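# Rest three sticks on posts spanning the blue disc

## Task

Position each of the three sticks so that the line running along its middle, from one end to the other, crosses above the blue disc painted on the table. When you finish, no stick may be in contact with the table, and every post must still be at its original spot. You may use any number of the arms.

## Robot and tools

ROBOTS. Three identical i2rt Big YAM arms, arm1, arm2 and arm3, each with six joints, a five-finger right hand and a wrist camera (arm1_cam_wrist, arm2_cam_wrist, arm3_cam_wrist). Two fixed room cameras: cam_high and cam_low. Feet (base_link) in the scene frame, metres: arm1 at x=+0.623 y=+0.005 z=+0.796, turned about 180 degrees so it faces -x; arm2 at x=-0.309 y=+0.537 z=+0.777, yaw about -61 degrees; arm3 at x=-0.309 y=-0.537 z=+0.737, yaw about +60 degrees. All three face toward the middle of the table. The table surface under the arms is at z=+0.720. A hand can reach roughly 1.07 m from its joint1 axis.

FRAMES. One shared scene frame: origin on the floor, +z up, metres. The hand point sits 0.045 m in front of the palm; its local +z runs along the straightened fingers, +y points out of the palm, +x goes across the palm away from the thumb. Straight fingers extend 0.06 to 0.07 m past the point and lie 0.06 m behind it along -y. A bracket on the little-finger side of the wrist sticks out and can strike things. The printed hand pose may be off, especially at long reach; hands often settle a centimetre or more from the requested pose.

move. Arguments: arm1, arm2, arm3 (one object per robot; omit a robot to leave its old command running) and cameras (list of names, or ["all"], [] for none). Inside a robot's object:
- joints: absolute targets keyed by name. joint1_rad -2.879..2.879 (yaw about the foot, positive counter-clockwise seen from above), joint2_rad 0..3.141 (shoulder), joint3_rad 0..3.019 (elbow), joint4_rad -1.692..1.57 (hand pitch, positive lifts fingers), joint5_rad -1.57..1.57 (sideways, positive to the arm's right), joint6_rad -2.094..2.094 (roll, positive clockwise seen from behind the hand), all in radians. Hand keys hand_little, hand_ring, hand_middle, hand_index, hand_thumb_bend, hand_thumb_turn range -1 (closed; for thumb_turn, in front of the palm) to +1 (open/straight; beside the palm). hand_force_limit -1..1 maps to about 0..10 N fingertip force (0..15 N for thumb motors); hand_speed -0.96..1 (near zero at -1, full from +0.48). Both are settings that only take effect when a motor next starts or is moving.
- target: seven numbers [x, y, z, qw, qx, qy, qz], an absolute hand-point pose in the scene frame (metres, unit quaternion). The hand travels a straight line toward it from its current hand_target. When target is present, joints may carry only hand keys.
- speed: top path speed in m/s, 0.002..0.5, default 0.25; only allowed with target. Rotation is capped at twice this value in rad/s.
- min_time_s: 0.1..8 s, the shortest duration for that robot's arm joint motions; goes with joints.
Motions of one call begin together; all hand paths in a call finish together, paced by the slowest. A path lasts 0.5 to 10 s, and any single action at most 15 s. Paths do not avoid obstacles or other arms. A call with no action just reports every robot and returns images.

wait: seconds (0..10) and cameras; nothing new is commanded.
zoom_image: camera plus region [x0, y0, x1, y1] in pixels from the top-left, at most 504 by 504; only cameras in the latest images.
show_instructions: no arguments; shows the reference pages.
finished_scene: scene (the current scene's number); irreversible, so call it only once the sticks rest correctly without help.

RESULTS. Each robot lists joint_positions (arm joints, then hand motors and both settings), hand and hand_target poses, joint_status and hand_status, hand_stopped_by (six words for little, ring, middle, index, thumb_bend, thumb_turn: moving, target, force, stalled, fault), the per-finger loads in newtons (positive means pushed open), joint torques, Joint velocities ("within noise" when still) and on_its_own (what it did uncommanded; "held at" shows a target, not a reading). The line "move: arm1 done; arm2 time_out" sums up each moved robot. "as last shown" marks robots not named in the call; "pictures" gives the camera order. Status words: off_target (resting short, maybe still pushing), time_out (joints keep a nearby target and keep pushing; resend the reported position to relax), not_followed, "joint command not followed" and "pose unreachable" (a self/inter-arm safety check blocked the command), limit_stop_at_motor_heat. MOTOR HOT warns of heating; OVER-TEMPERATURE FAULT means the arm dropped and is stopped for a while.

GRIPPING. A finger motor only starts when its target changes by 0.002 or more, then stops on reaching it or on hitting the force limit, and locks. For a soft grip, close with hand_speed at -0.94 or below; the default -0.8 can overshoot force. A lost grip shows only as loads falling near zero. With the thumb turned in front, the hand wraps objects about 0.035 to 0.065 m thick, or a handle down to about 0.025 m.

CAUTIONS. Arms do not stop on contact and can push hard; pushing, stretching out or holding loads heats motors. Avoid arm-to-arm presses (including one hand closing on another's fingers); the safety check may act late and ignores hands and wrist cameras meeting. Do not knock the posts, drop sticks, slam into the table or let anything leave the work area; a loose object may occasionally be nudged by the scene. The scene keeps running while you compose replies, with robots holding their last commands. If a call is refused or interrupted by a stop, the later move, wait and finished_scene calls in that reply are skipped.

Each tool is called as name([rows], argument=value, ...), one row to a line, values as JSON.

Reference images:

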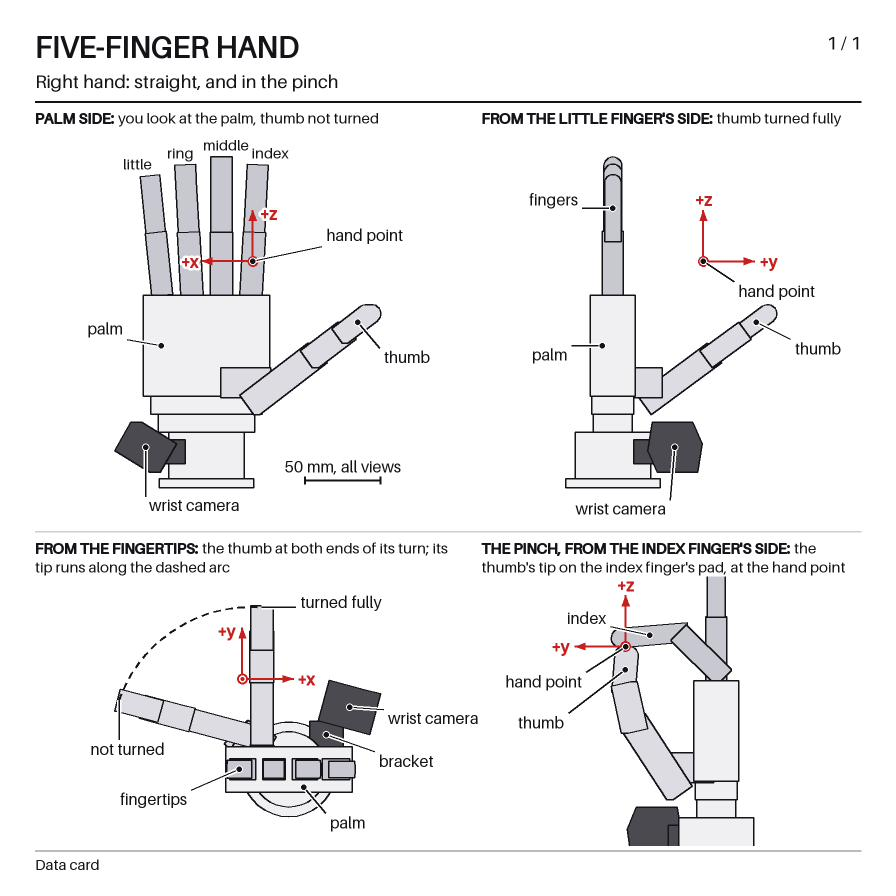

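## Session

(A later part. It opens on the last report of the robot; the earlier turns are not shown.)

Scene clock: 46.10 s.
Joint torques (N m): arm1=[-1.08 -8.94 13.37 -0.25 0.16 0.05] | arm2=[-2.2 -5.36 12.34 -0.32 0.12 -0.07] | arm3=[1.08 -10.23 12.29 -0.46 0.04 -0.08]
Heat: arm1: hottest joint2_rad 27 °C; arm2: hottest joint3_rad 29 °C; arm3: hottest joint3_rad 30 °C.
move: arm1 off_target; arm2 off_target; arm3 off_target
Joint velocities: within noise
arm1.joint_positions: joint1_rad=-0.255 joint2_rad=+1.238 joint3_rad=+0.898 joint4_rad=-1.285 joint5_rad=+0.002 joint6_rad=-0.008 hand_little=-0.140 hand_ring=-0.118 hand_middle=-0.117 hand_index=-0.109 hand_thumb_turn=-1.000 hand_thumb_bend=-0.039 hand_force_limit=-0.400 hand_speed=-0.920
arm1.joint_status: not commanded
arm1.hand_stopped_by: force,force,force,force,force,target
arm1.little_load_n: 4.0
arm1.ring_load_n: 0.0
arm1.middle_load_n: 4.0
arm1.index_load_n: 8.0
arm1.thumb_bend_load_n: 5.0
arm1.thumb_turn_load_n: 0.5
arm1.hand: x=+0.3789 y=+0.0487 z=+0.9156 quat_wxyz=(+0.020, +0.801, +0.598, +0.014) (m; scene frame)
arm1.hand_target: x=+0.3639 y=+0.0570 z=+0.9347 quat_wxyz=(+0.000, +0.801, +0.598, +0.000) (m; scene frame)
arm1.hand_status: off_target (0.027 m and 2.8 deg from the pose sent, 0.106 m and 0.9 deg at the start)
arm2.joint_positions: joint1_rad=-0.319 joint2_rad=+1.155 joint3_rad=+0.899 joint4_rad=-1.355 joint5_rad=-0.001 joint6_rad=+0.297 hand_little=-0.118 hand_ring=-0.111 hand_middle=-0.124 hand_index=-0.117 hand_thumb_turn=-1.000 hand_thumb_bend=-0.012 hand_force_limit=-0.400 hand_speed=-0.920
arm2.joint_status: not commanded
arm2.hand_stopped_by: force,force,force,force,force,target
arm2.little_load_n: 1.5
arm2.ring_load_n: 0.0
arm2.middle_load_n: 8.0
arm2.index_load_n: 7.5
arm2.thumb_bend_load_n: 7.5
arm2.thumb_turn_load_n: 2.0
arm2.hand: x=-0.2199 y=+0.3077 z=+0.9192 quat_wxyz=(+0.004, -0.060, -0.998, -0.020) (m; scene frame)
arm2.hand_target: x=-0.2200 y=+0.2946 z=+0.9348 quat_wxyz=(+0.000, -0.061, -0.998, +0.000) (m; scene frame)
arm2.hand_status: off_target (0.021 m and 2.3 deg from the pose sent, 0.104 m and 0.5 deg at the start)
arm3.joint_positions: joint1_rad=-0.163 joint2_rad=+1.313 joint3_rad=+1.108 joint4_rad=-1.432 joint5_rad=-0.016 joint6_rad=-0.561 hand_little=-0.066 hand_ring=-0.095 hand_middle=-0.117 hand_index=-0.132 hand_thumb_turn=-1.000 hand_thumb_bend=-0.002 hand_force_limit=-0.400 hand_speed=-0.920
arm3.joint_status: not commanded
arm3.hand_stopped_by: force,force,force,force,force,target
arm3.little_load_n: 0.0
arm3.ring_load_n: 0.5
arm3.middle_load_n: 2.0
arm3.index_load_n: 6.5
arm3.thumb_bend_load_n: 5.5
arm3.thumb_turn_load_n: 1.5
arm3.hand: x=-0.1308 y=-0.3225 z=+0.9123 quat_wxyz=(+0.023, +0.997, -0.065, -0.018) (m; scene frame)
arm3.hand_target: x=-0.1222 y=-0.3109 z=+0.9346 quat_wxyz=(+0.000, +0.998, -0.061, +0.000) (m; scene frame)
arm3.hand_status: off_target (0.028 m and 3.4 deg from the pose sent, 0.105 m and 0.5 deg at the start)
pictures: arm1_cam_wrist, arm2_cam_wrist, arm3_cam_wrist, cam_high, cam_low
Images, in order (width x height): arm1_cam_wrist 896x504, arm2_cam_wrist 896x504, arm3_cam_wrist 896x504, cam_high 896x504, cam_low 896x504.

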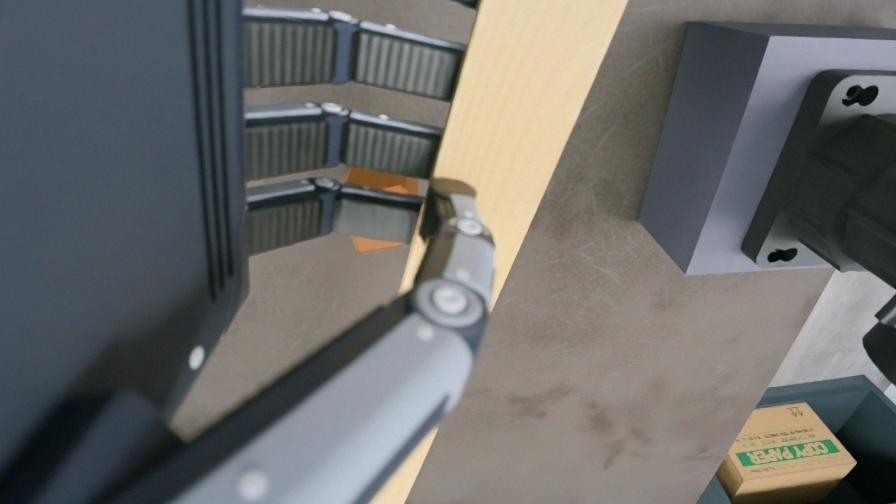

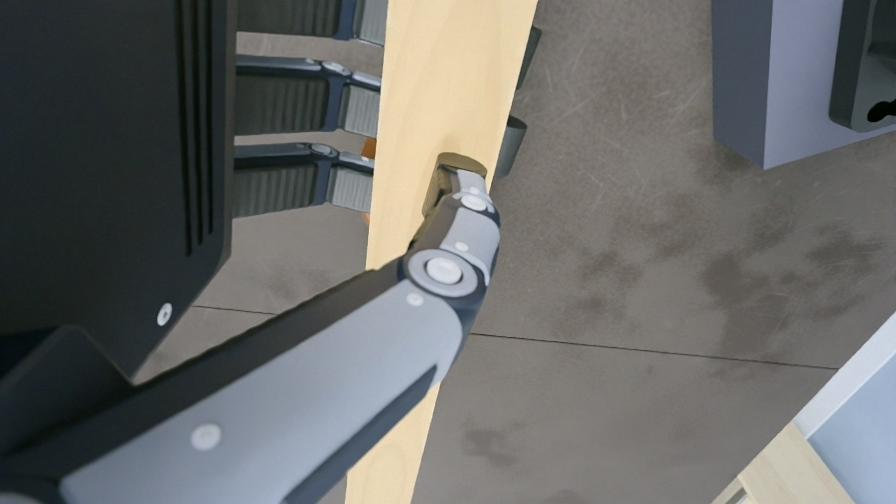

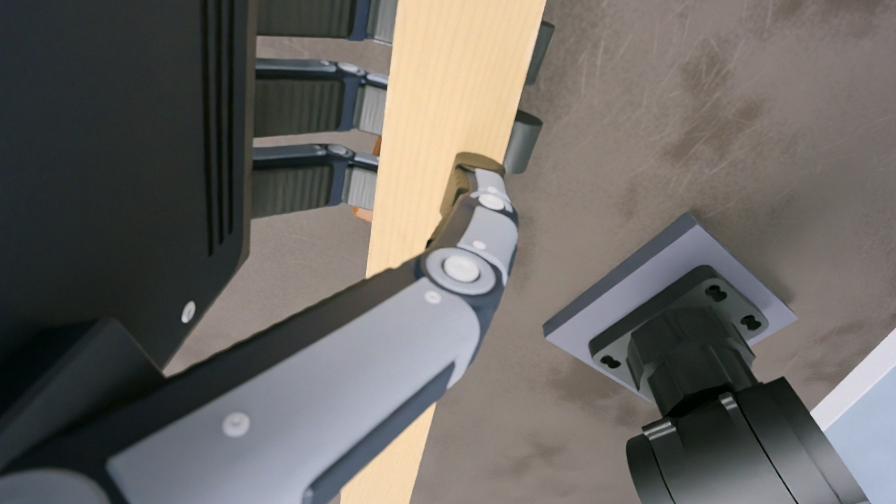

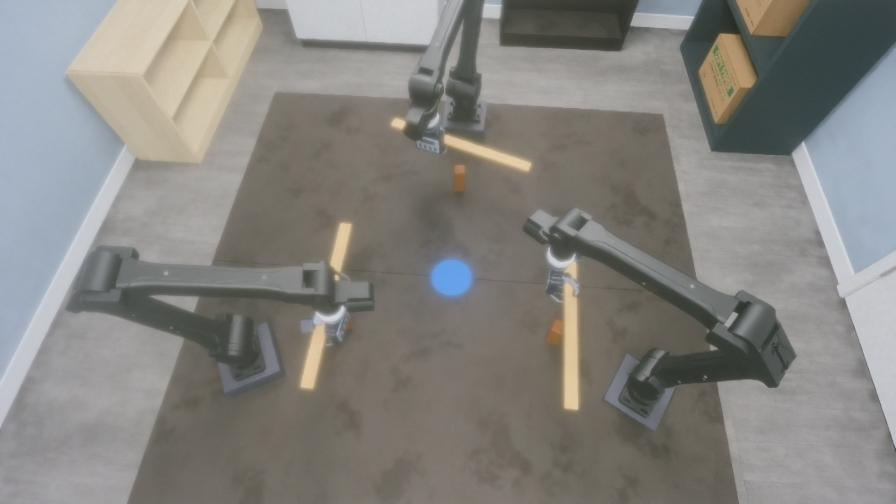

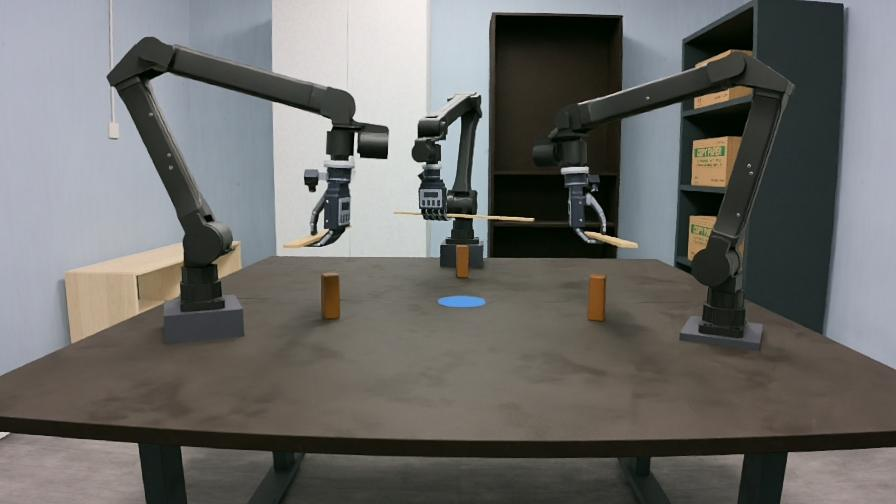

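move(arm1={"target":[0.316,0.003,0.955,-0.0052,0.9916,-0.0424,-0.1221],"speed":0.2}, arm2={"target":[-0.155,0.2585,0.955,0.1003,0.5671,0.8145,-0.0698],"speed":0.2}, arm3={"target":[-0.151,-0.274,0.955,0.11,-0.4319,0.8936,0.0532],"speed":0.2}, cameras=["all"])

Scene clock: 57.10 s.
Joint torques (N m): arm1=[0.91 -5.01 8.59 1.81 0.08 0.31] | arm2=[-1.03 -3.08 9.22 1.06 0.1 0.09] | arm3=[1.49 -4.48 8.34 1.5 -0.06 0.04]
Heat: arm1: hottest joint3_rad 28 °C; arm2: hottest joint3_rad 30 °C; arm3: hottest joint3_rad 32 °C.
move: arm1 done; arm2 done; arm3 done
Joint velocities: within noise
arm1.joint_positions: joint1_rad=-0.197 joint2_rad=+0.910 joint3_rad=+0.757 joint4_rad=-1.202 joint5_rad=-0.034 joint6_rad=+1.422 hand_little=-0.140 hand_ring=-0.118 hand_middle=-0.117 hand_index=-0.109 hand_thumb_turn=-1.000 hand_thumb_bend=-0.039 hand_force_limit=-0.400 hand_speed=-0.920
arm1.joint_status: not commanded
arm1.hand_stopped_by: force,force,force,force,force,target
arm1.little_load_n: 4.0
arm1.ring_load_n: 0.0
arm1.middle_load_n: 4.0
arm1.index_load_n: 8.0
arm1.thumb_bend_load_n: 5.5
arm1.thumb_turn_load_n: 0.5
arm1.hand: x=+0.3175 y=+0.0069 z=+0.9556 quat_wxyz=(-0.004, +0.993, -0.043, -0.112) (m; scene frame)
arm1.hand_target: x=+0.3160 y=+0.0030 z=+0.9551 quat_wxyz=(-0.005, +0.992, -0.042, -0.122) (m; scene frame)
arm1.hand_status: done (0.004 m and 1.1 deg from the pose sent, 0.087 m and 79.8 deg at the start)
arm2.joint_positions: joint1_rad=-0.201 joint2_rad=+0.911 joint3_rad=+0.799 joint4_rad=-1.239 joint5_rad=-0.015 joint6_rad=+1.507 hand_little=-0.118 hand_ring=-0.111 hand_middle=-0.124 hand_index=-0.117 hand_thumb_turn=-1.000 hand_thumb_bend=-0.012 hand_force_limit=-0.400 hand_speed=-0.920
arm2.joint_status: not commanded
arm2.hand_stopped_by: force,force,force,force,force,target
arm2.little_load_n: 1.5
arm2.ring_load_n: 0.0
arm2.middle_load_n: 8.0
arm2.index_load_n: 7.5
arm2.thumb_bend_load_n: 7.5
arm2.thumb_turn_load_n: 2.0
arm2.hand: x=-0.1573 y=+0.2613 z=+0.9513 quat_wxyz=(-0.091, -0.565, -0.818, +0.062) (m; scene frame)
arm2.hand_target: x=-0.1551 y=+0.2585 z=+0.9551 quat_wxyz=(-0.100, -0.567, -0.815, +0.070) (m; scene frame)
arm2.hand_status: done (0.005 m and 1.5 deg from the pose sent, 0.089 m and 64.7 deg at the start)
arm3.joint_positions: joint1_rad=-0.263 joint2_rad=+0.890 joint3_rad=+0.887 joint4_rad=-1.363 joint5_rad=-0.042 joint6_rad=+1.455 hand_little=-0.066 hand_ring=-0.095 hand_middle=-0.117 hand_index=-0.132 hand_thumb_turn=-1.000 hand_thumb_bend=-0.002 hand_force_limit=-0.400 hand_speed=-0.920
arm3.joint_status: not commanded
arm3.hand_stopped_by: force,force,force,force,force,target
arm3.little_load_n: 0.0
arm3.ring_load_n: 1.0
arm3.middle_load_n: 2.0
arm3.index_load_n: 6.5
arm3.thumb_bend_load_n: 5.5
arm3.thumb_turn_load_n: 1.5
arm3.hand: x=-0.1524 y=-0.2779 z=+0.9503 quat_wxyz=(-0.096, +0.433, -0.895, -0.048) (m; scene frame)
arm3.hand_target: x=-0.1510 y=-0.2741 z=+0.9552 quat_wxyz=(-0.110, +0.432, -0.894, -0.053) (m; scene frame)
arm3.hand_status: done (0.006 m and 1.7 deg from the pose sent, 0.068 m and 121.7 deg at the start)
pictures: arm1_cam_wrist, arm2_cam_wrist, arm3_cam_wrist, cam_high, cam_low
Images, in order (width x height): arm1_cam_wrist 896x504, arm2_cam_wrist 896x504, arm3_cam_wrist 896x504, cam_high 896x504, cam_low 896x504.

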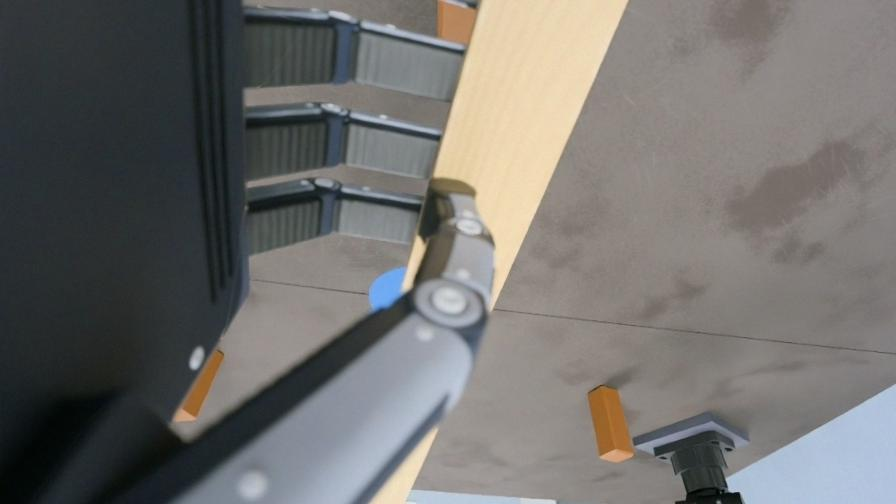

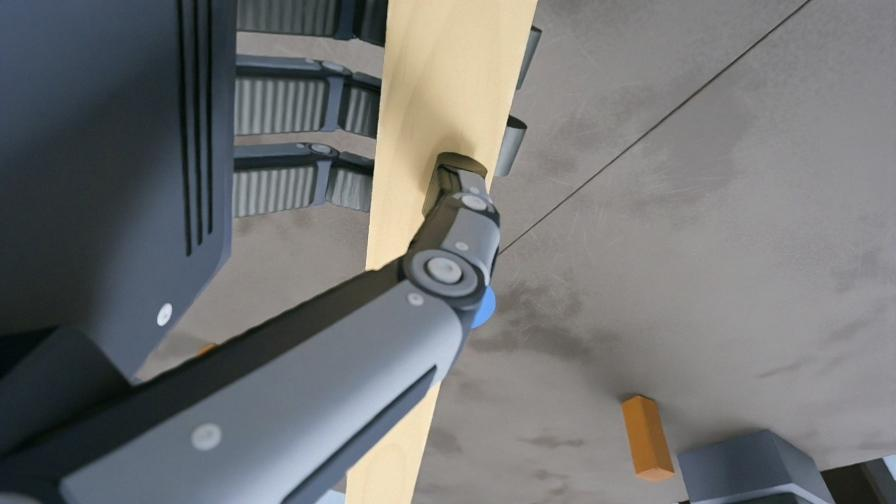

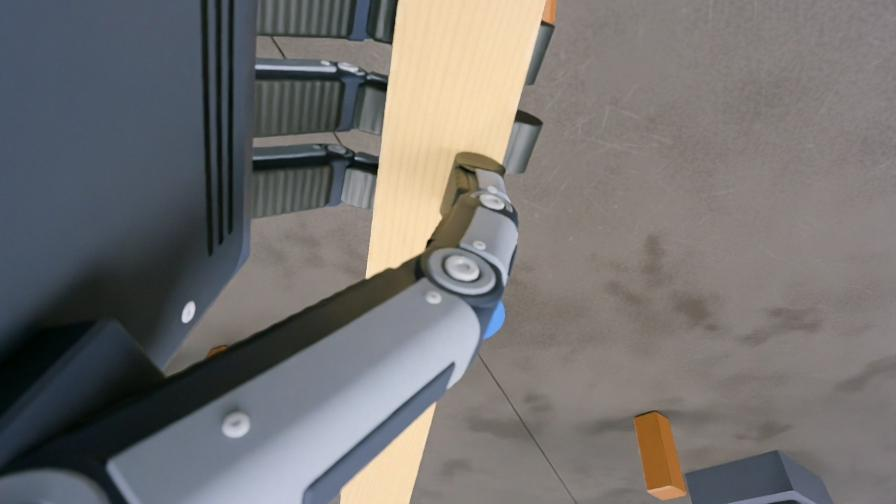

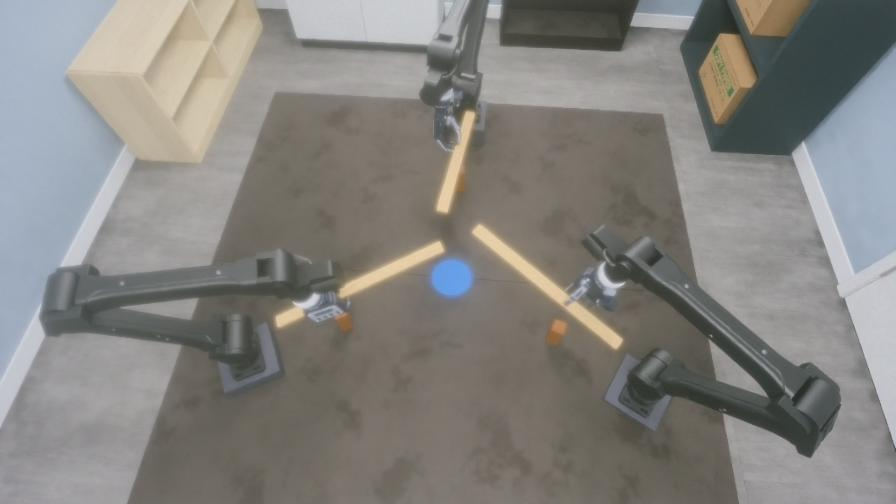

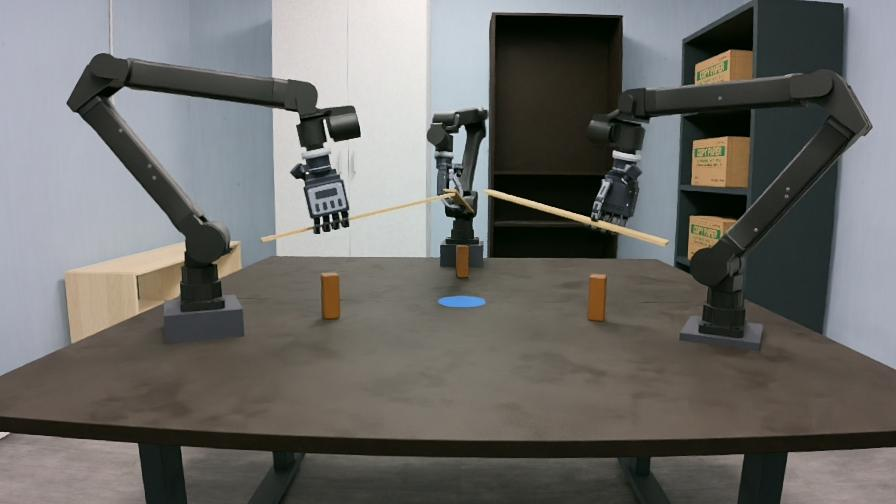

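zoom_image(camera="cam_high", region=[250, 90, 650, 400])

zoom_image(camera="cam_low", region=[250, 150, 690, 350])

Scaled by 1.260 from the camera's 896x504 image, which has a finer 1280x720 frame.

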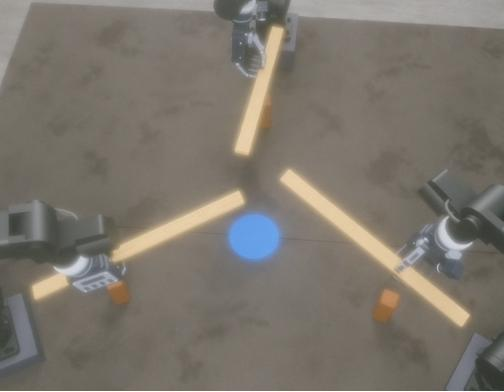

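Scaled by 1.145 from the camera's 896x504 image, which has a finer 1280x720 frame.

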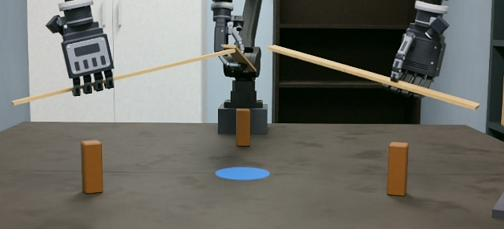

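move(arm1={"target":[0.2394,0.011,0.955,-0.0063,0.9881,-0.0422,-0.1477],"speed":0.08}, arm2={"target":[-0.1195,0.1897,0.955,0.1213,0.5651,0.8117,-0.0845],"speed":0.08}, arm3={"target":[-0.1131,-0.2064,0.955,0.1331,-0.4304,0.8904,0.0643],"speed":0.08}, cameras=["all"])

zoom_image(camera="cam_high", region=[330, 150, 590, 370])

zoom_image(camera="cam_low", region=[300, 150, 630, 350])

Scene clock: 64.50 s.
Joint torques (N m): arm1=[0.91 -5.25 14.82 1.8 0.06 0.32] | arm2=[-1.03 -4.13 13.5 1.07 0.11 0.12] | arm3=[1.44 -5.6 13.65 1.52 -0.04 0.04]
Heat: arm1: hottest joint3_rad 29 °C; arm2: hottest joint3_rad 30 °C; arm3: hottest joint3_rad 33 °C.
move: arm1 off_target; arm2 off_target; arm3 off_target
Joint velocities: within noise
arm1.joint_positions: joint1_rad=-0.172 joint2_rad=+1.078 joint3_rad=+0.784 joint4_rad=-1.058 joint5_rad=-0.034 joint6_rad=+1.449 hand_little=-0.140 hand_ring=-0.118 hand_middle=-0.117 hand_index=-0.109 hand_thumb_turn=-1.000 hand_thumb_bend=-0.039 hand_force_limit=-0.400 hand_speed=-0.920
arm1.joint_status: not commanded
arm1.hand_stopped_by: force,force,force,force,force,target
arm1.little_load_n: 4.0
arm1.ring_load_n: 0.5
arm1.middle_load_n: 4.0
arm1.index_load_n: 8.0
arm1.thumb_bend_load_n: 5.5
arm1.thumb_turn_load_n: 0.5
arm1.hand: x=+0.2688 y=+0.0106 z=+0.9287 quat_wxyz=(-0.001, +0.993, -0.044, -0.113) (m; scene frame)
arm1.hand_target: x=+0.2418 y=+0.0107 z=+0.9557 quat_wxyz=(-0.006, +0.988, -0.042, -0.148) (m; scene frame)
arm1.hand_status: off_target (0.039 m and 4.0 deg from the pose sent, 0.078 m and 4.1 deg at the start)
arm2.joint_positions: joint1_rad=-0.159 joint2_rad=+1.084 joint3_rad=+0.849 joint4_rad=-1.098 joint5_rad=-0.006 joint6_rad=+1.548 hand_little=-0.118 hand_ring=-0.111 hand_middle=-0.124 hand_index=-0.117 hand_thumb_turn=-1.000 hand_thumb_bend=-0.012 hand_force_limit=-0.400 hand_speed=-0.920
arm2.joint_status: not commanded
arm2.hand_stopped_by: force,force,force,force,force,target
arm2.little_load_n: 1.5
arm2.ring_load_n: 0.0
arm2.middle_load_n: 8.0
arm2.index_load_n: 7.5
arm2.thumb_bend_load_n: 7.0
arm2.thumb_turn_load_n: 1.5
arm2.hand: x=-0.1287 y=+0.2100 z=+0.9323 quat_wxyz=(-0.098, -0.564, -0.817, +0.067) (m; scene frame)
arm2.hand_target: x=-0.1201 y=+0.1912 z=+0.9554 quat_wxyz=(-0.122, -0.565, -0.812, +0.084) (m; scene frame)
arm2.hand_status: off_target (0.032 m and 3.4 deg from the pose sent, 0.081 m and 4.4 deg at the start)
arm3.joint_positions: joint1_rad=-0.197 joint2_rad=+1.050 joint3_rad=+0.908 joint4_rad=-1.223 joint5_rad=-0.030 joint6_rad=+1.521 hand_little=-0.066 hand_ring=-0.095 hand_middle=-0.117 hand_index=-0.132 hand_thumb_turn=-1.000 hand_thumb_bend=-0.002 hand_force_limit=-0.400 hand_speed=-0.920
arm3.joint_status: not commanded
arm3.hand_stopped_by: force,force,force,force,force,target
arm3.little_load_n: 0.0
arm3.ring_load_n: 0.5
arm3.middle_load_n: 2.0
arm3.index_load_n: 7.0
arm3.thumb_bend_load_n: 5.5
arm3.thumb_turn_load_n: 1.5
arm3.hand: x=-0.1289 y=-0.2284 z=+0.9225 quat_wxyz=(-0.095, +0.433, -0.895, -0.048) (m; scene frame)
arm3.hand_target: x=-0.1146 y=-0.2085 z=+0.9554 quat_wxyz=(-0.133, +0.430, -0.891, -0.065) (m; scene frame)
arm3.hand_status: off_target (0.042 m and 4.8 deg from the pose sent, 0.082 m and 4.7 deg at the start)
pictures: arm1_cam_wrist, arm2_cam_wrist, arm3_cam_wrist, cam_high, cam_low
Images, in order (width x height): arm1_cam_wrist 896x504, arm2_cam_wrist 896x504, arm3_cam_wrist 896x504, cam_high 896x504, cam_low 896x504.

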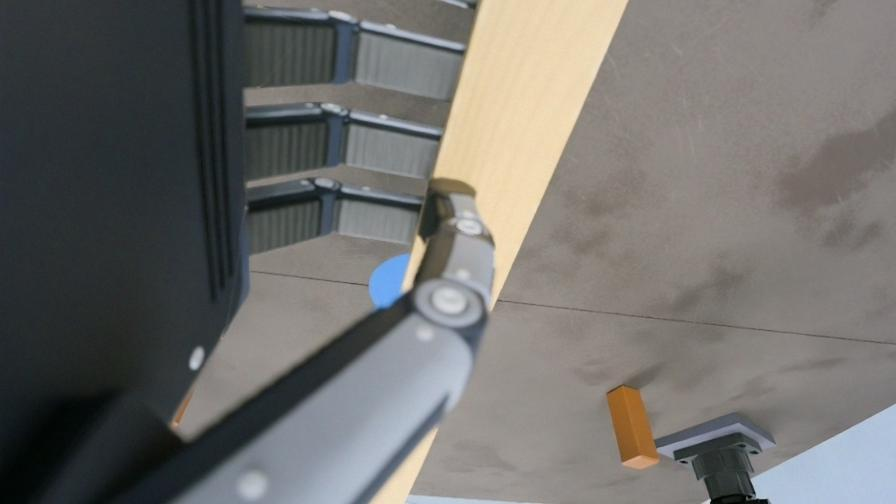

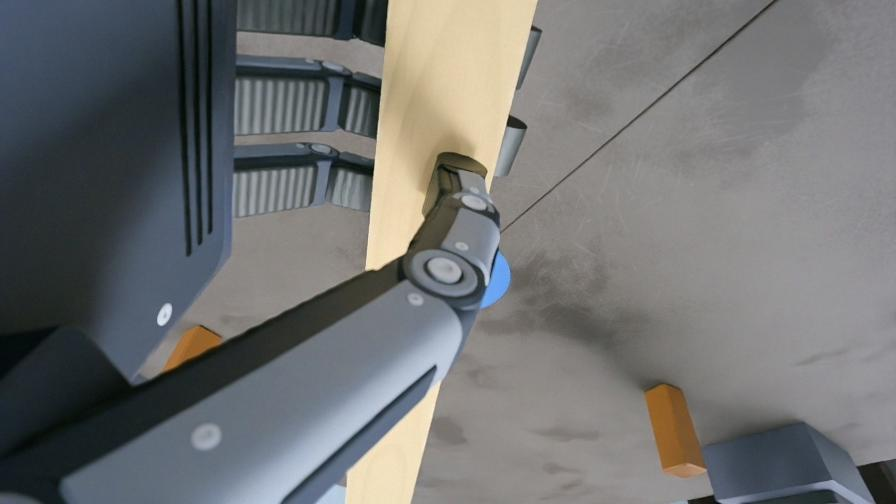

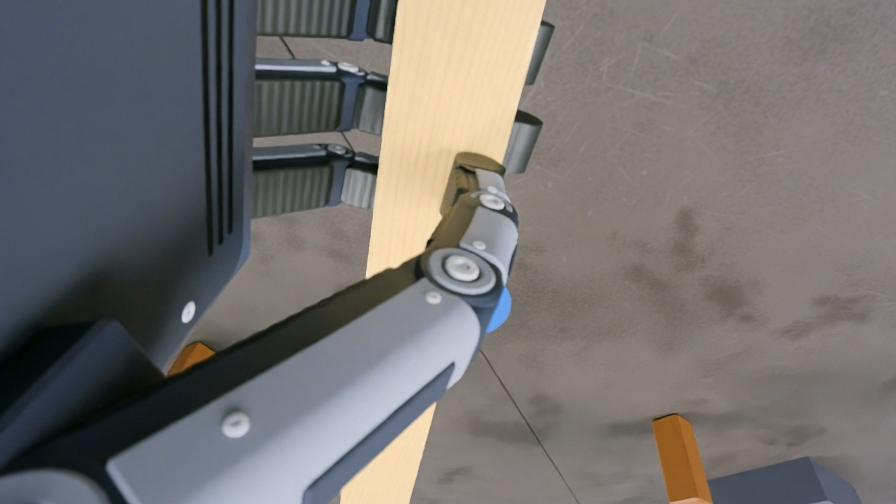

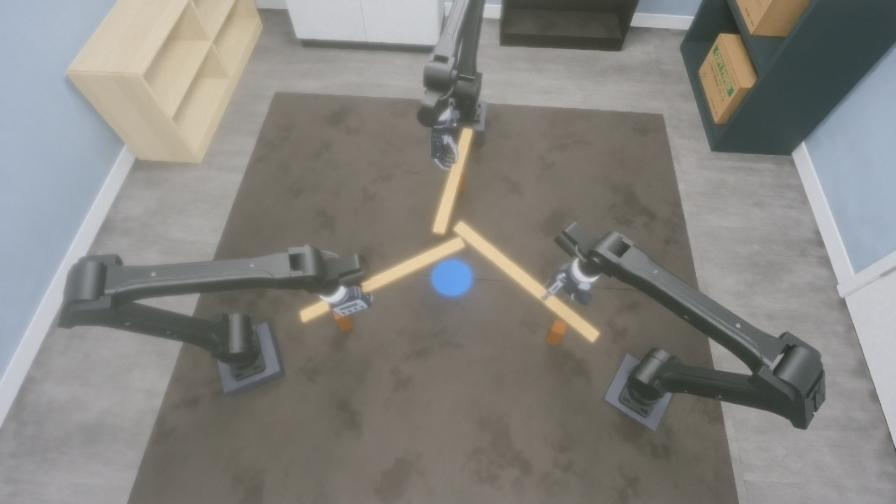

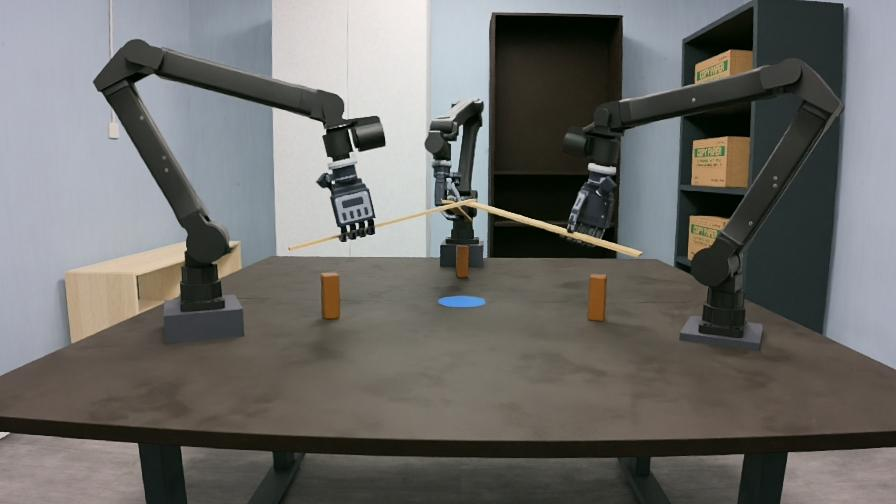

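Scaled by 1.938 from the camera's 896x504 image, which has a finer 1280x720 frame.

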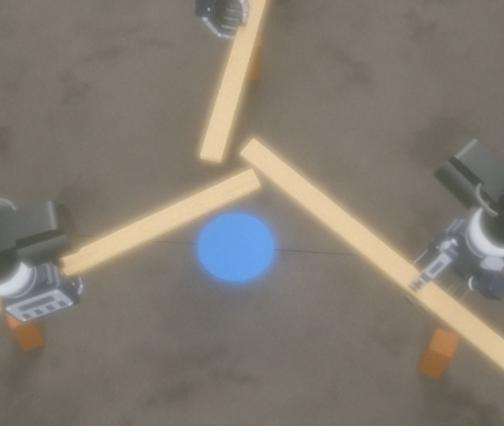

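Scaled by 1.527 from the camera's 896x504 image, which has a finer 1280x720 frame.

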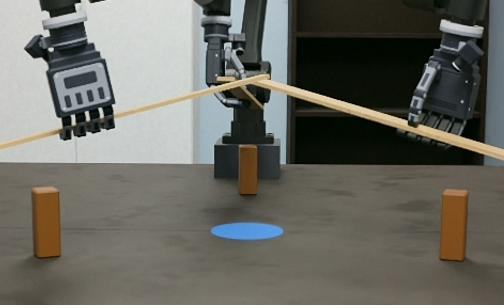

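move(arm1={"target":[0.180,0.0205,0.955,-0.0063,0.9881,-0.0422,-0.1477],"speed":0.15}, arm2={"target":[-0.160,0.264,0.965,0.1213,0.5651,0.8117,-0.0845],"speed":0.15}, arm3={"target":[-0.160,-0.277,0.965,0.1331,-0.4304,0.8904,0.0643],"speed":0.15}, cameras=["cam_high","cam_low"])

Scene clock: 68.50 s.
Joint torques (N m): arm1=[0.91 -8.23 14.58 1.69 0.09 0.32] | arm2=[-2.2 -1.55 9.66 0.36 -0.26 -0.18] | arm3=[0.32 -2.73 8.64 0.47 -0.26 -0.1]
Heat: arm1: hottest joint3_rad 30 °C; arm2: hottest joint3_rad 31 °C; arm3: hottest joint3_rad 33 °C.
move: arm1 off_target; arm2 done; arm3 done
Joint velocities: within noise
arm1.joint_positions: joint1_rad=-0.166 joint2_rad=+1.250 joint3_rad=+0.917 joint4_rad=-1.016 joint5_rad=-0.032 joint6_rad=+1.455 hand_little=-0.140 hand_ring=-0.118 hand_middle=-0.117 hand_index=-0.109 hand_thumb_turn=-1.000 hand_thumb_bend=-0.039 hand_force_limit=-0.400 hand_speed=-0.920
arm1.joint_status: not commanded
arm1.hand_stopped_by: force,force,force,force,force,target
arm1.little_load_n: 4.5
arm1.ring_load_n: 0.0
arm1.middle_load_n: 4.0
arm1.index_load_n: 8.0
arm1.thumb_bend_load_n: 5.5
arm1.thumb_turn_load_n: 0.5
arm1.hand: x=+0.2094 y=+0.0212 z=+0.9300 quat_wxyz=(-0.001, +0.992, -0.044, -0.115) (m; scene frame)
arm1.hand_target: x=+0.1822 y=+0.0202 z=+0.9559 quat_wxyz=(-0.006, +0.988, -0.042, -0.148) (m; scene frame)
arm1.hand_status: off_target (0.039 m and 3.9 deg from the pose sent, 0.093 m and 4.0 deg at the start)
arm2.joint_positions: joint1_rad=-0.202 joint2_rad=+0.837 joint3_rad=+0.778 joint4_rad=-1.209 joint5_rad=-0.014 joint6_rad=+1.520 hand_little=-0.118 hand_ring=-0.111 hand_middle=-0.124 hand_index=-0.117 hand_thumb_turn=-1.000 hand_thumb_bend=-0.012 hand_force_limit=-0.400 hand_speed=-0.920
arm2.joint_status: not commanded
arm2.hand_stopped_by: force,force,force,force,force,target
arm2.little_load_n: 1.5
arm2.ring_load_n: 0.0
arm2.middle_load_n: 7.5
arm2.index_load_n: 7.0
arm2.thumb_bend_load_n: 7.5
arm2.thumb_turn_load_n: 2.0
arm2.hand: x=-0.1586 y=+0.2624 z=+0.9651 quat_wxyz=(-0.123, -0.567, -0.810, +0.087) (m; scene frame)
arm2.hand_target: x=-0.1600 y=+0.2640 z=+0.9649 quat_wxyz=(-0.121, -0.565, -0.812, +0.084) (m; scene frame)
arm2.hand_status: done (0.002 m and 0.5 deg from the pose sent, 0.071 m and 3.4 deg at the start)
arm3.joint_positions: joint1_rad=-0.234 joint2_rad=+0.816 joint3_rad=+0.868 joint4_rad=-1.329 joint5_rad=-0.038 joint6_rad=+1.490 hand_little=-0.066 hand_ring=-0.095 hand_middle=-0.117 hand_index=-0.132 hand_thumb_turn=-1.000 hand_thumb_bend=-0.002 hand_force_limit=-0.400 hand_speed=-0.920
arm3.joint_status: not commanded
arm3.hand_stopped_by: force,force,force,force,force,target
arm3.little_load_n: 0.0
arm3.ring_load_n: 1.0
arm3.middle_load_n: 2.0
arm3.index_load_n: 6.5
arm3.thumb_bend_load_n: 5.5
arm3.thumb_turn_load_n: 1.5
arm3.hand: x=-0.1596 y=-0.2748 z=+0.9645 quat_wxyz=(-0.136, +0.430, -0.890, -0.065) (m; scene frame)
arm3.hand_target: x=-0.1601 y=-0.2770 z=+0.9650 quat_wxyz=(-0.133, +0.430, -0.890, -0.064) (m; scene frame)
arm3.hand_status: done (0.002 m and 0.4 deg from the pose sent, 0.072 m and 4.8 deg at the start)
pictures: cam_high, cam_low
Images, in order (width x height): cam_high 896x504, cam_low 896x504.

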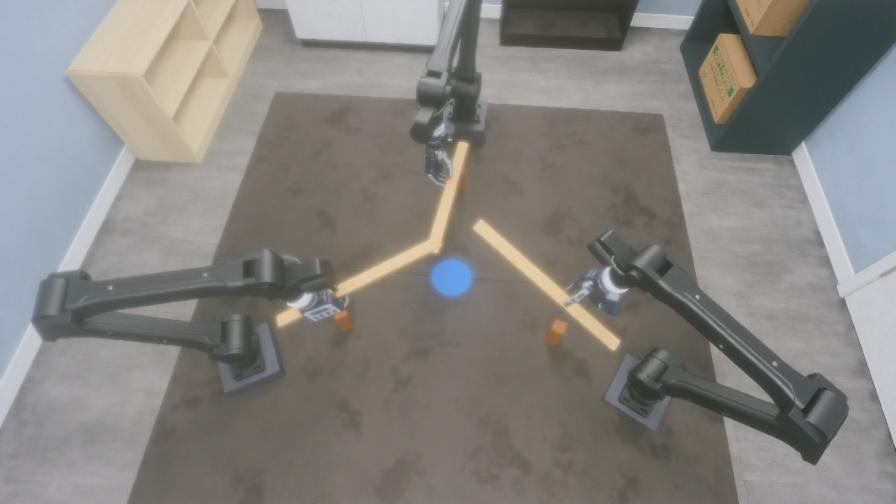

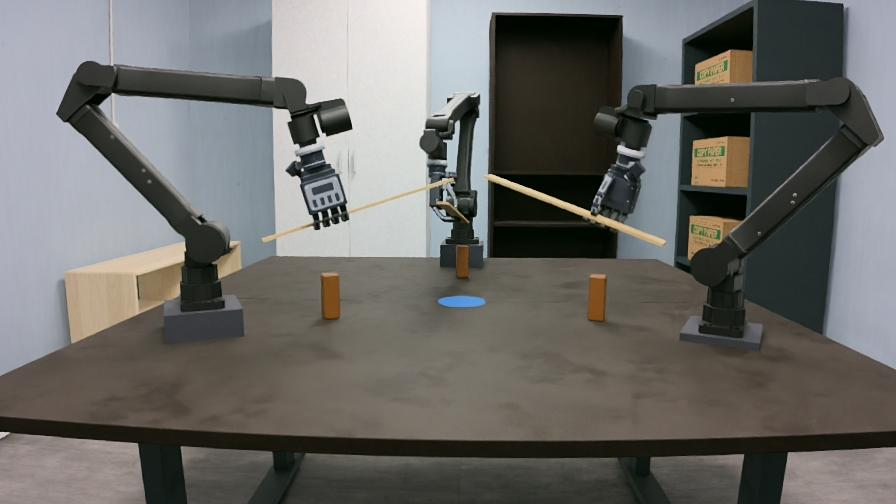

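move(arm1={"target":[0.150,0.0205,0.965,-0.0063,0.9851,-0.0422,-0.165],"speed":0.15})

move(arm1={"target":[0.190,0.0205,0.930,-0.0063,0.9881,-0.0422,-0.1477],"speed":0.1}, cameras=["cam_high","cam_low","arm1_cam_wrist"])

Scene clock: 70.57 s.
Joint torques (N m): arm1=[0.91 -8.82 14.65 1.83 0.04 0.32] | arm2=[-2.2 -1.49 9.66 0.36 -0.26 -0.12] | arm3=[0.32 -2.78 8.64 0.47 -0.26 -0.11]
Heat: arm1: hottest joint3_rad 31 °C; arm2: hottest joint3_rad 31 °C; arm3: hottest joint3_rad 33 °C.
move: arm1 off_target
Joint velocities: within noise
arm1.joint_positions: joint1_rad=-0.152 joint2_rad=+1.298 joint3_rad=+0.979 joint4_rad=-0.992 joint5_rad=-0.032 joint6_rad=+1.468 hand_little=-0.140 hand_ring=-0.118 hand_middle=-0.117 hand_index=-0.109 hand_thumb_turn=-1.000 hand_thumb_bend=-0.039 hand_force_limit=-0.400 hand_speed=-0.920
arm1.joint_status: not commanded
arm1.hand_stopped_by: force,force,force,force,force,target
arm1.little_load_n: 4.5
arm1.ring_load_n: 0.0
arm1.middle_load_n: 3.5
arm1.index_load_n: 8.0
arm1.thumb_bend_load_n: 5.0
arm1.thumb_turn_load_n: 0.5
arm1.hand: x=+0.1792 y=+0.0219 z=+0.9412 quat_wxyz=(-0.003, +0.990, -0.043, -0.134) (m; scene frame)
arm1.hand_target: x=+0.1522 y=+0.0202 z=+0.9657 quat_wxyz=(-0.006, +0.985, -0.042, -0.165) (m; scene frame)
arm1.hand_status: off_target (0.038 m and 3.7 deg from the pose sent, 0.069 m and 5.9 deg at the start)
arm2, arm3: as last shown
arm2.joint_positions: joint1_rad=-0.202 joint2_rad=+0.837 joint3_rad=+0.778 joint4_rad=-1.209 joint5_rad=-0.014 joint6_rad=+1.519 hand_little=-0.118 hand_ring=-0.111 hand_middle=-0.124 hand_index=-0.117 hand_thumb_turn=-1.000 hand_thumb_bend=-0.012 hand_force_limit=-0.400 hand_speed=-0.920
arm2.middle_load_n: 8.0
arm2.index_load_n: 7.5
arm2.thumb_turn_load_n: 1.5
arm2.hand: x=-0.1586 y=+0.2625 z=+0.9651 quat_wxyz=(-0.123, -0.567, -0.810, +0.087) (m; scene frame)
arm3.joint_positions: joint1_rad=-0.234 joint2_rad=+0.816 joint3_rad=+0.868 joint4_rad=-1.329 joint5_rad=-0.038 joint6_rad=+1.489 hand_little=-0.066 hand_ring=-0.095 hand_middle=-0.117 hand_index=-0.132 hand_thumb_turn=-1.000 hand_thumb_bend=-0.002 hand_force_limit=-0.400 hand_speed=-0.920
arm3.little_load_n: 0.5
arm3.hand: x=-0.1597 y=-0.2748 z=+0.9645 quat_wxyz=(-0.136, +0.430, -0.890, -0.065) (m; scene frame)
pictures: none

Scene clock: 71.70 s.
Joint torques (N m): arm1=[-0.44 -11.11 8.64 1.95 0.08 0.14] | arm2=[-2.26 -1.49 9.68 0.36 -0.26 -0.12] | arm3=[0.26 -2.78 8.62 0.46 -0.26 -0.11]
Heat: arm1: hottest joint3_rad 31 °C; arm2: hottest joint3_rad 31 °C; arm3: hottest joint3_rad 33 °C.
move: arm1 done
Joint velocities: within noise
arm1.joint_positions: joint1_rad=-0.152 joint2_rad=+1.279 joint3_rad=+0.916 joint4_rad=-0.950 joint5_rad=-0.032 joint6_rad=+1.468 hand_little=-0.140 hand_ring=-0.118 hand_middle=-0.117 hand_index=-0.109 hand_thumb_turn=-1.000 hand_thumb_bend=-0.039 hand_force_limit=-0.400 hand_speed=-0.920
arm1.joint_status: not commanded
arm1.hand_stopped_by: force,force,force,force,force,target
arm1.little_load_n: 4.0
arm1.ring_load_n: 0.5
arm1.middle_load_n: 4.0
arm1.index_load_n: 8.0
arm1.thumb_bend_load_n: 5.5
arm1.thumb_turn_load_n: 0.5
arm1.hand: x=+0.1921 y=+0.0194 z=+0.9245 quat_wxyz=(-0.003, +0.990, -0.043, -0.133) (m; scene frame)
arm1.hand_target: x=+0.1900 y=+0.0206 z=+0.9301 quat_wxyz=(-0.006, +0.988, -0.042, -0.148) (m; scene frame)
arm1.hand_status: done (0.006 m and 1.7 deg from the pose sent, 0.016 m and 1.7 deg at the start)
arm2, arm3: as last shown
arm2.thumb_turn_load_n: 2.0
arm3.little_load_n: 0.0
pictures: arm1_cam_wrist, cam_high, cam_low
Images, in order (width x height): arm1_cam_wrist 896x504, cam_high 896x504, cam_low 896x504.

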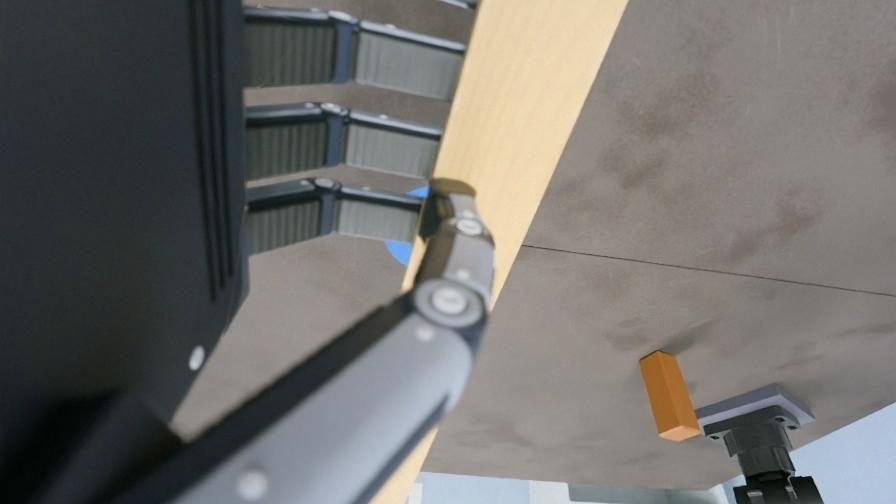

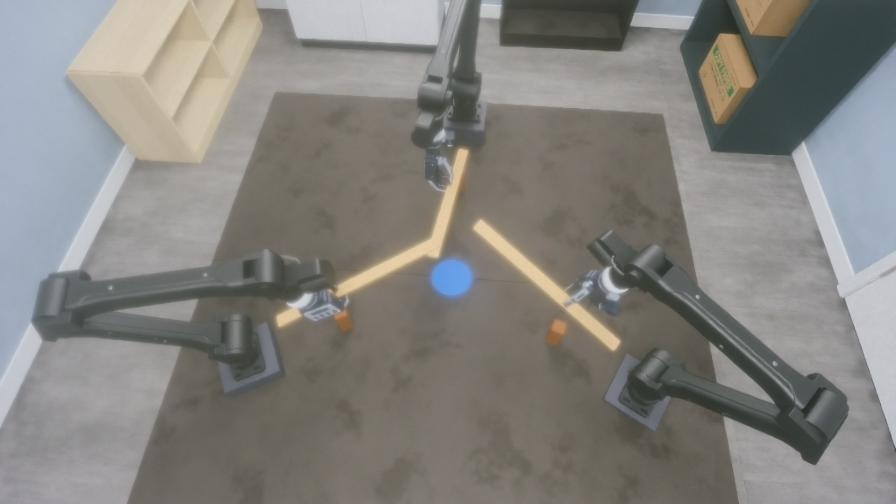

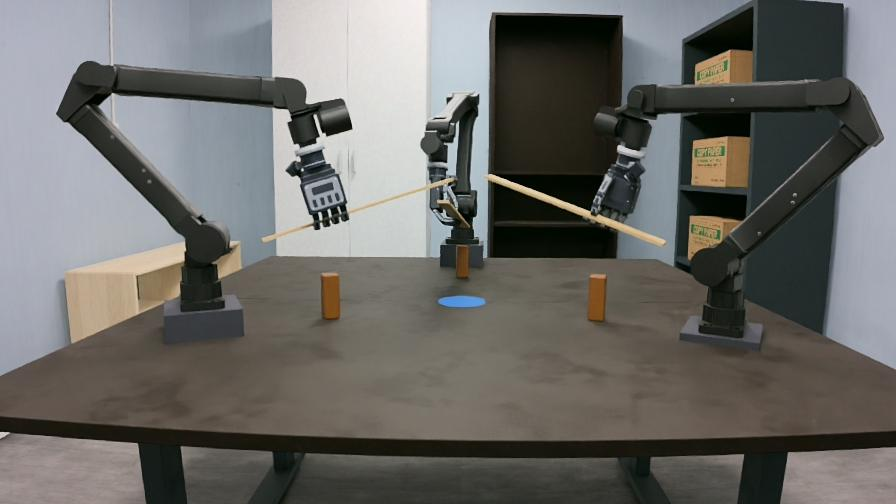

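move(arm3={"target":[-0.063,-0.1315,0.975,0.1486,-0.4292,0.8880,0.0718],"speed":0.15}, cameras=["cam_high","cam_low"])

zoom_image(camera="cam_low", region=[300, 150, 630, 350])

Scene clock: 75.33 s.
Joint torques (N m): arm1=[-0.44 -11.11 8.64 1.94 0.08 0.14] | arm2=[-2.26 -1.49 9.66 0.36 -0.26 -0.13] | arm3=[1.44 -9.52 13.52 1.48 -0.03 0.05]
Heat: arm1: hottest joint3_rad 31 °C; arm2: hottest joint3_rad 32 °C; arm3: hottest joint3_rad 33 °C.
move: arm3 off_target
Joint velocities: arm1=[within noise] | arm2=[-0.024 -0.015 -0.012 0.046 0.007 0.022] | arm3=[within noise]
arm1, arm2: as last shown
arm1.little_load_n: 4.5
arm1.ring_load_n: 0.0
arm2.middle_load_n: 7.5
arm3.joint_positions: joint1_rad=-0.169 joint2_rad=+1.274 joint3_rad=+1.118 joint4_rad=-1.176 joint5_rad=-0.022 joint6_rad=+1.549 hand_little=-0.066 hand_ring=-0.095 hand_middle=-0.117 hand_index=-0.132 hand_thumb_turn=-1.000 hand_thumb_bend=-0.002 hand_force_limit=-0.400 hand_speed=-0.920
arm3.joint_status: not commanded
arm3.hand_stopped_by: force,force,force,force,force,target
arm3.little_load_n: 0.0
arm3.ring_load_n: 0.5
arm3.middle_load_n: 2.0
arm3.index_load_n: 6.5
arm3.thumb_bend_load_n: 5.5
arm3.thumb_turn_load_n: 1.5
arm3.hand: x=-0.0765 y=-0.1532 z=+0.9406 quat_wxyz=(-0.110, +0.432, -0.893, -0.054) (m; scene frame)
arm3.hand_target: x=-0.0645 y=-0.1336 z=+0.9755 quat_wxyz=(-0.148, +0.429, -0.888, -0.072) (m; scene frame)
arm3.hand_status: off_target (0.043 m and 4.9 deg from the pose sent, 0.173 m and 1.7 deg at the start)
pictures: cam_high, cam_low
Images, in order (width x height): cam_high 896x504, cam_low 896x504.

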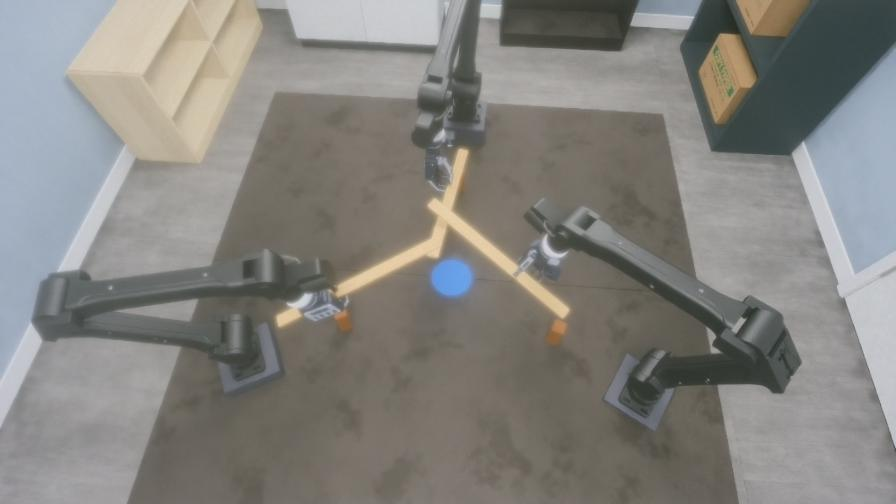

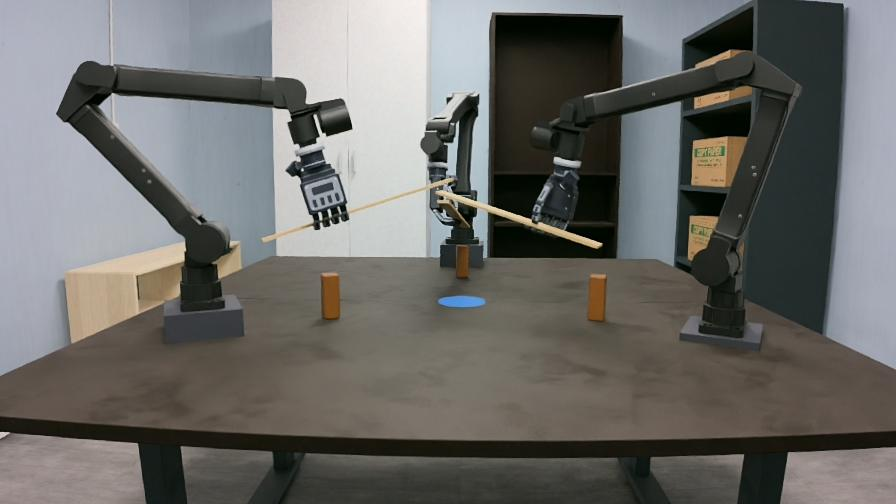

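Scaled by 1.527 from the camera's 896x504 image, which has a finer 1280x720 frame.

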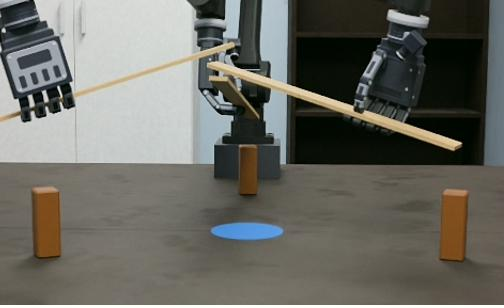

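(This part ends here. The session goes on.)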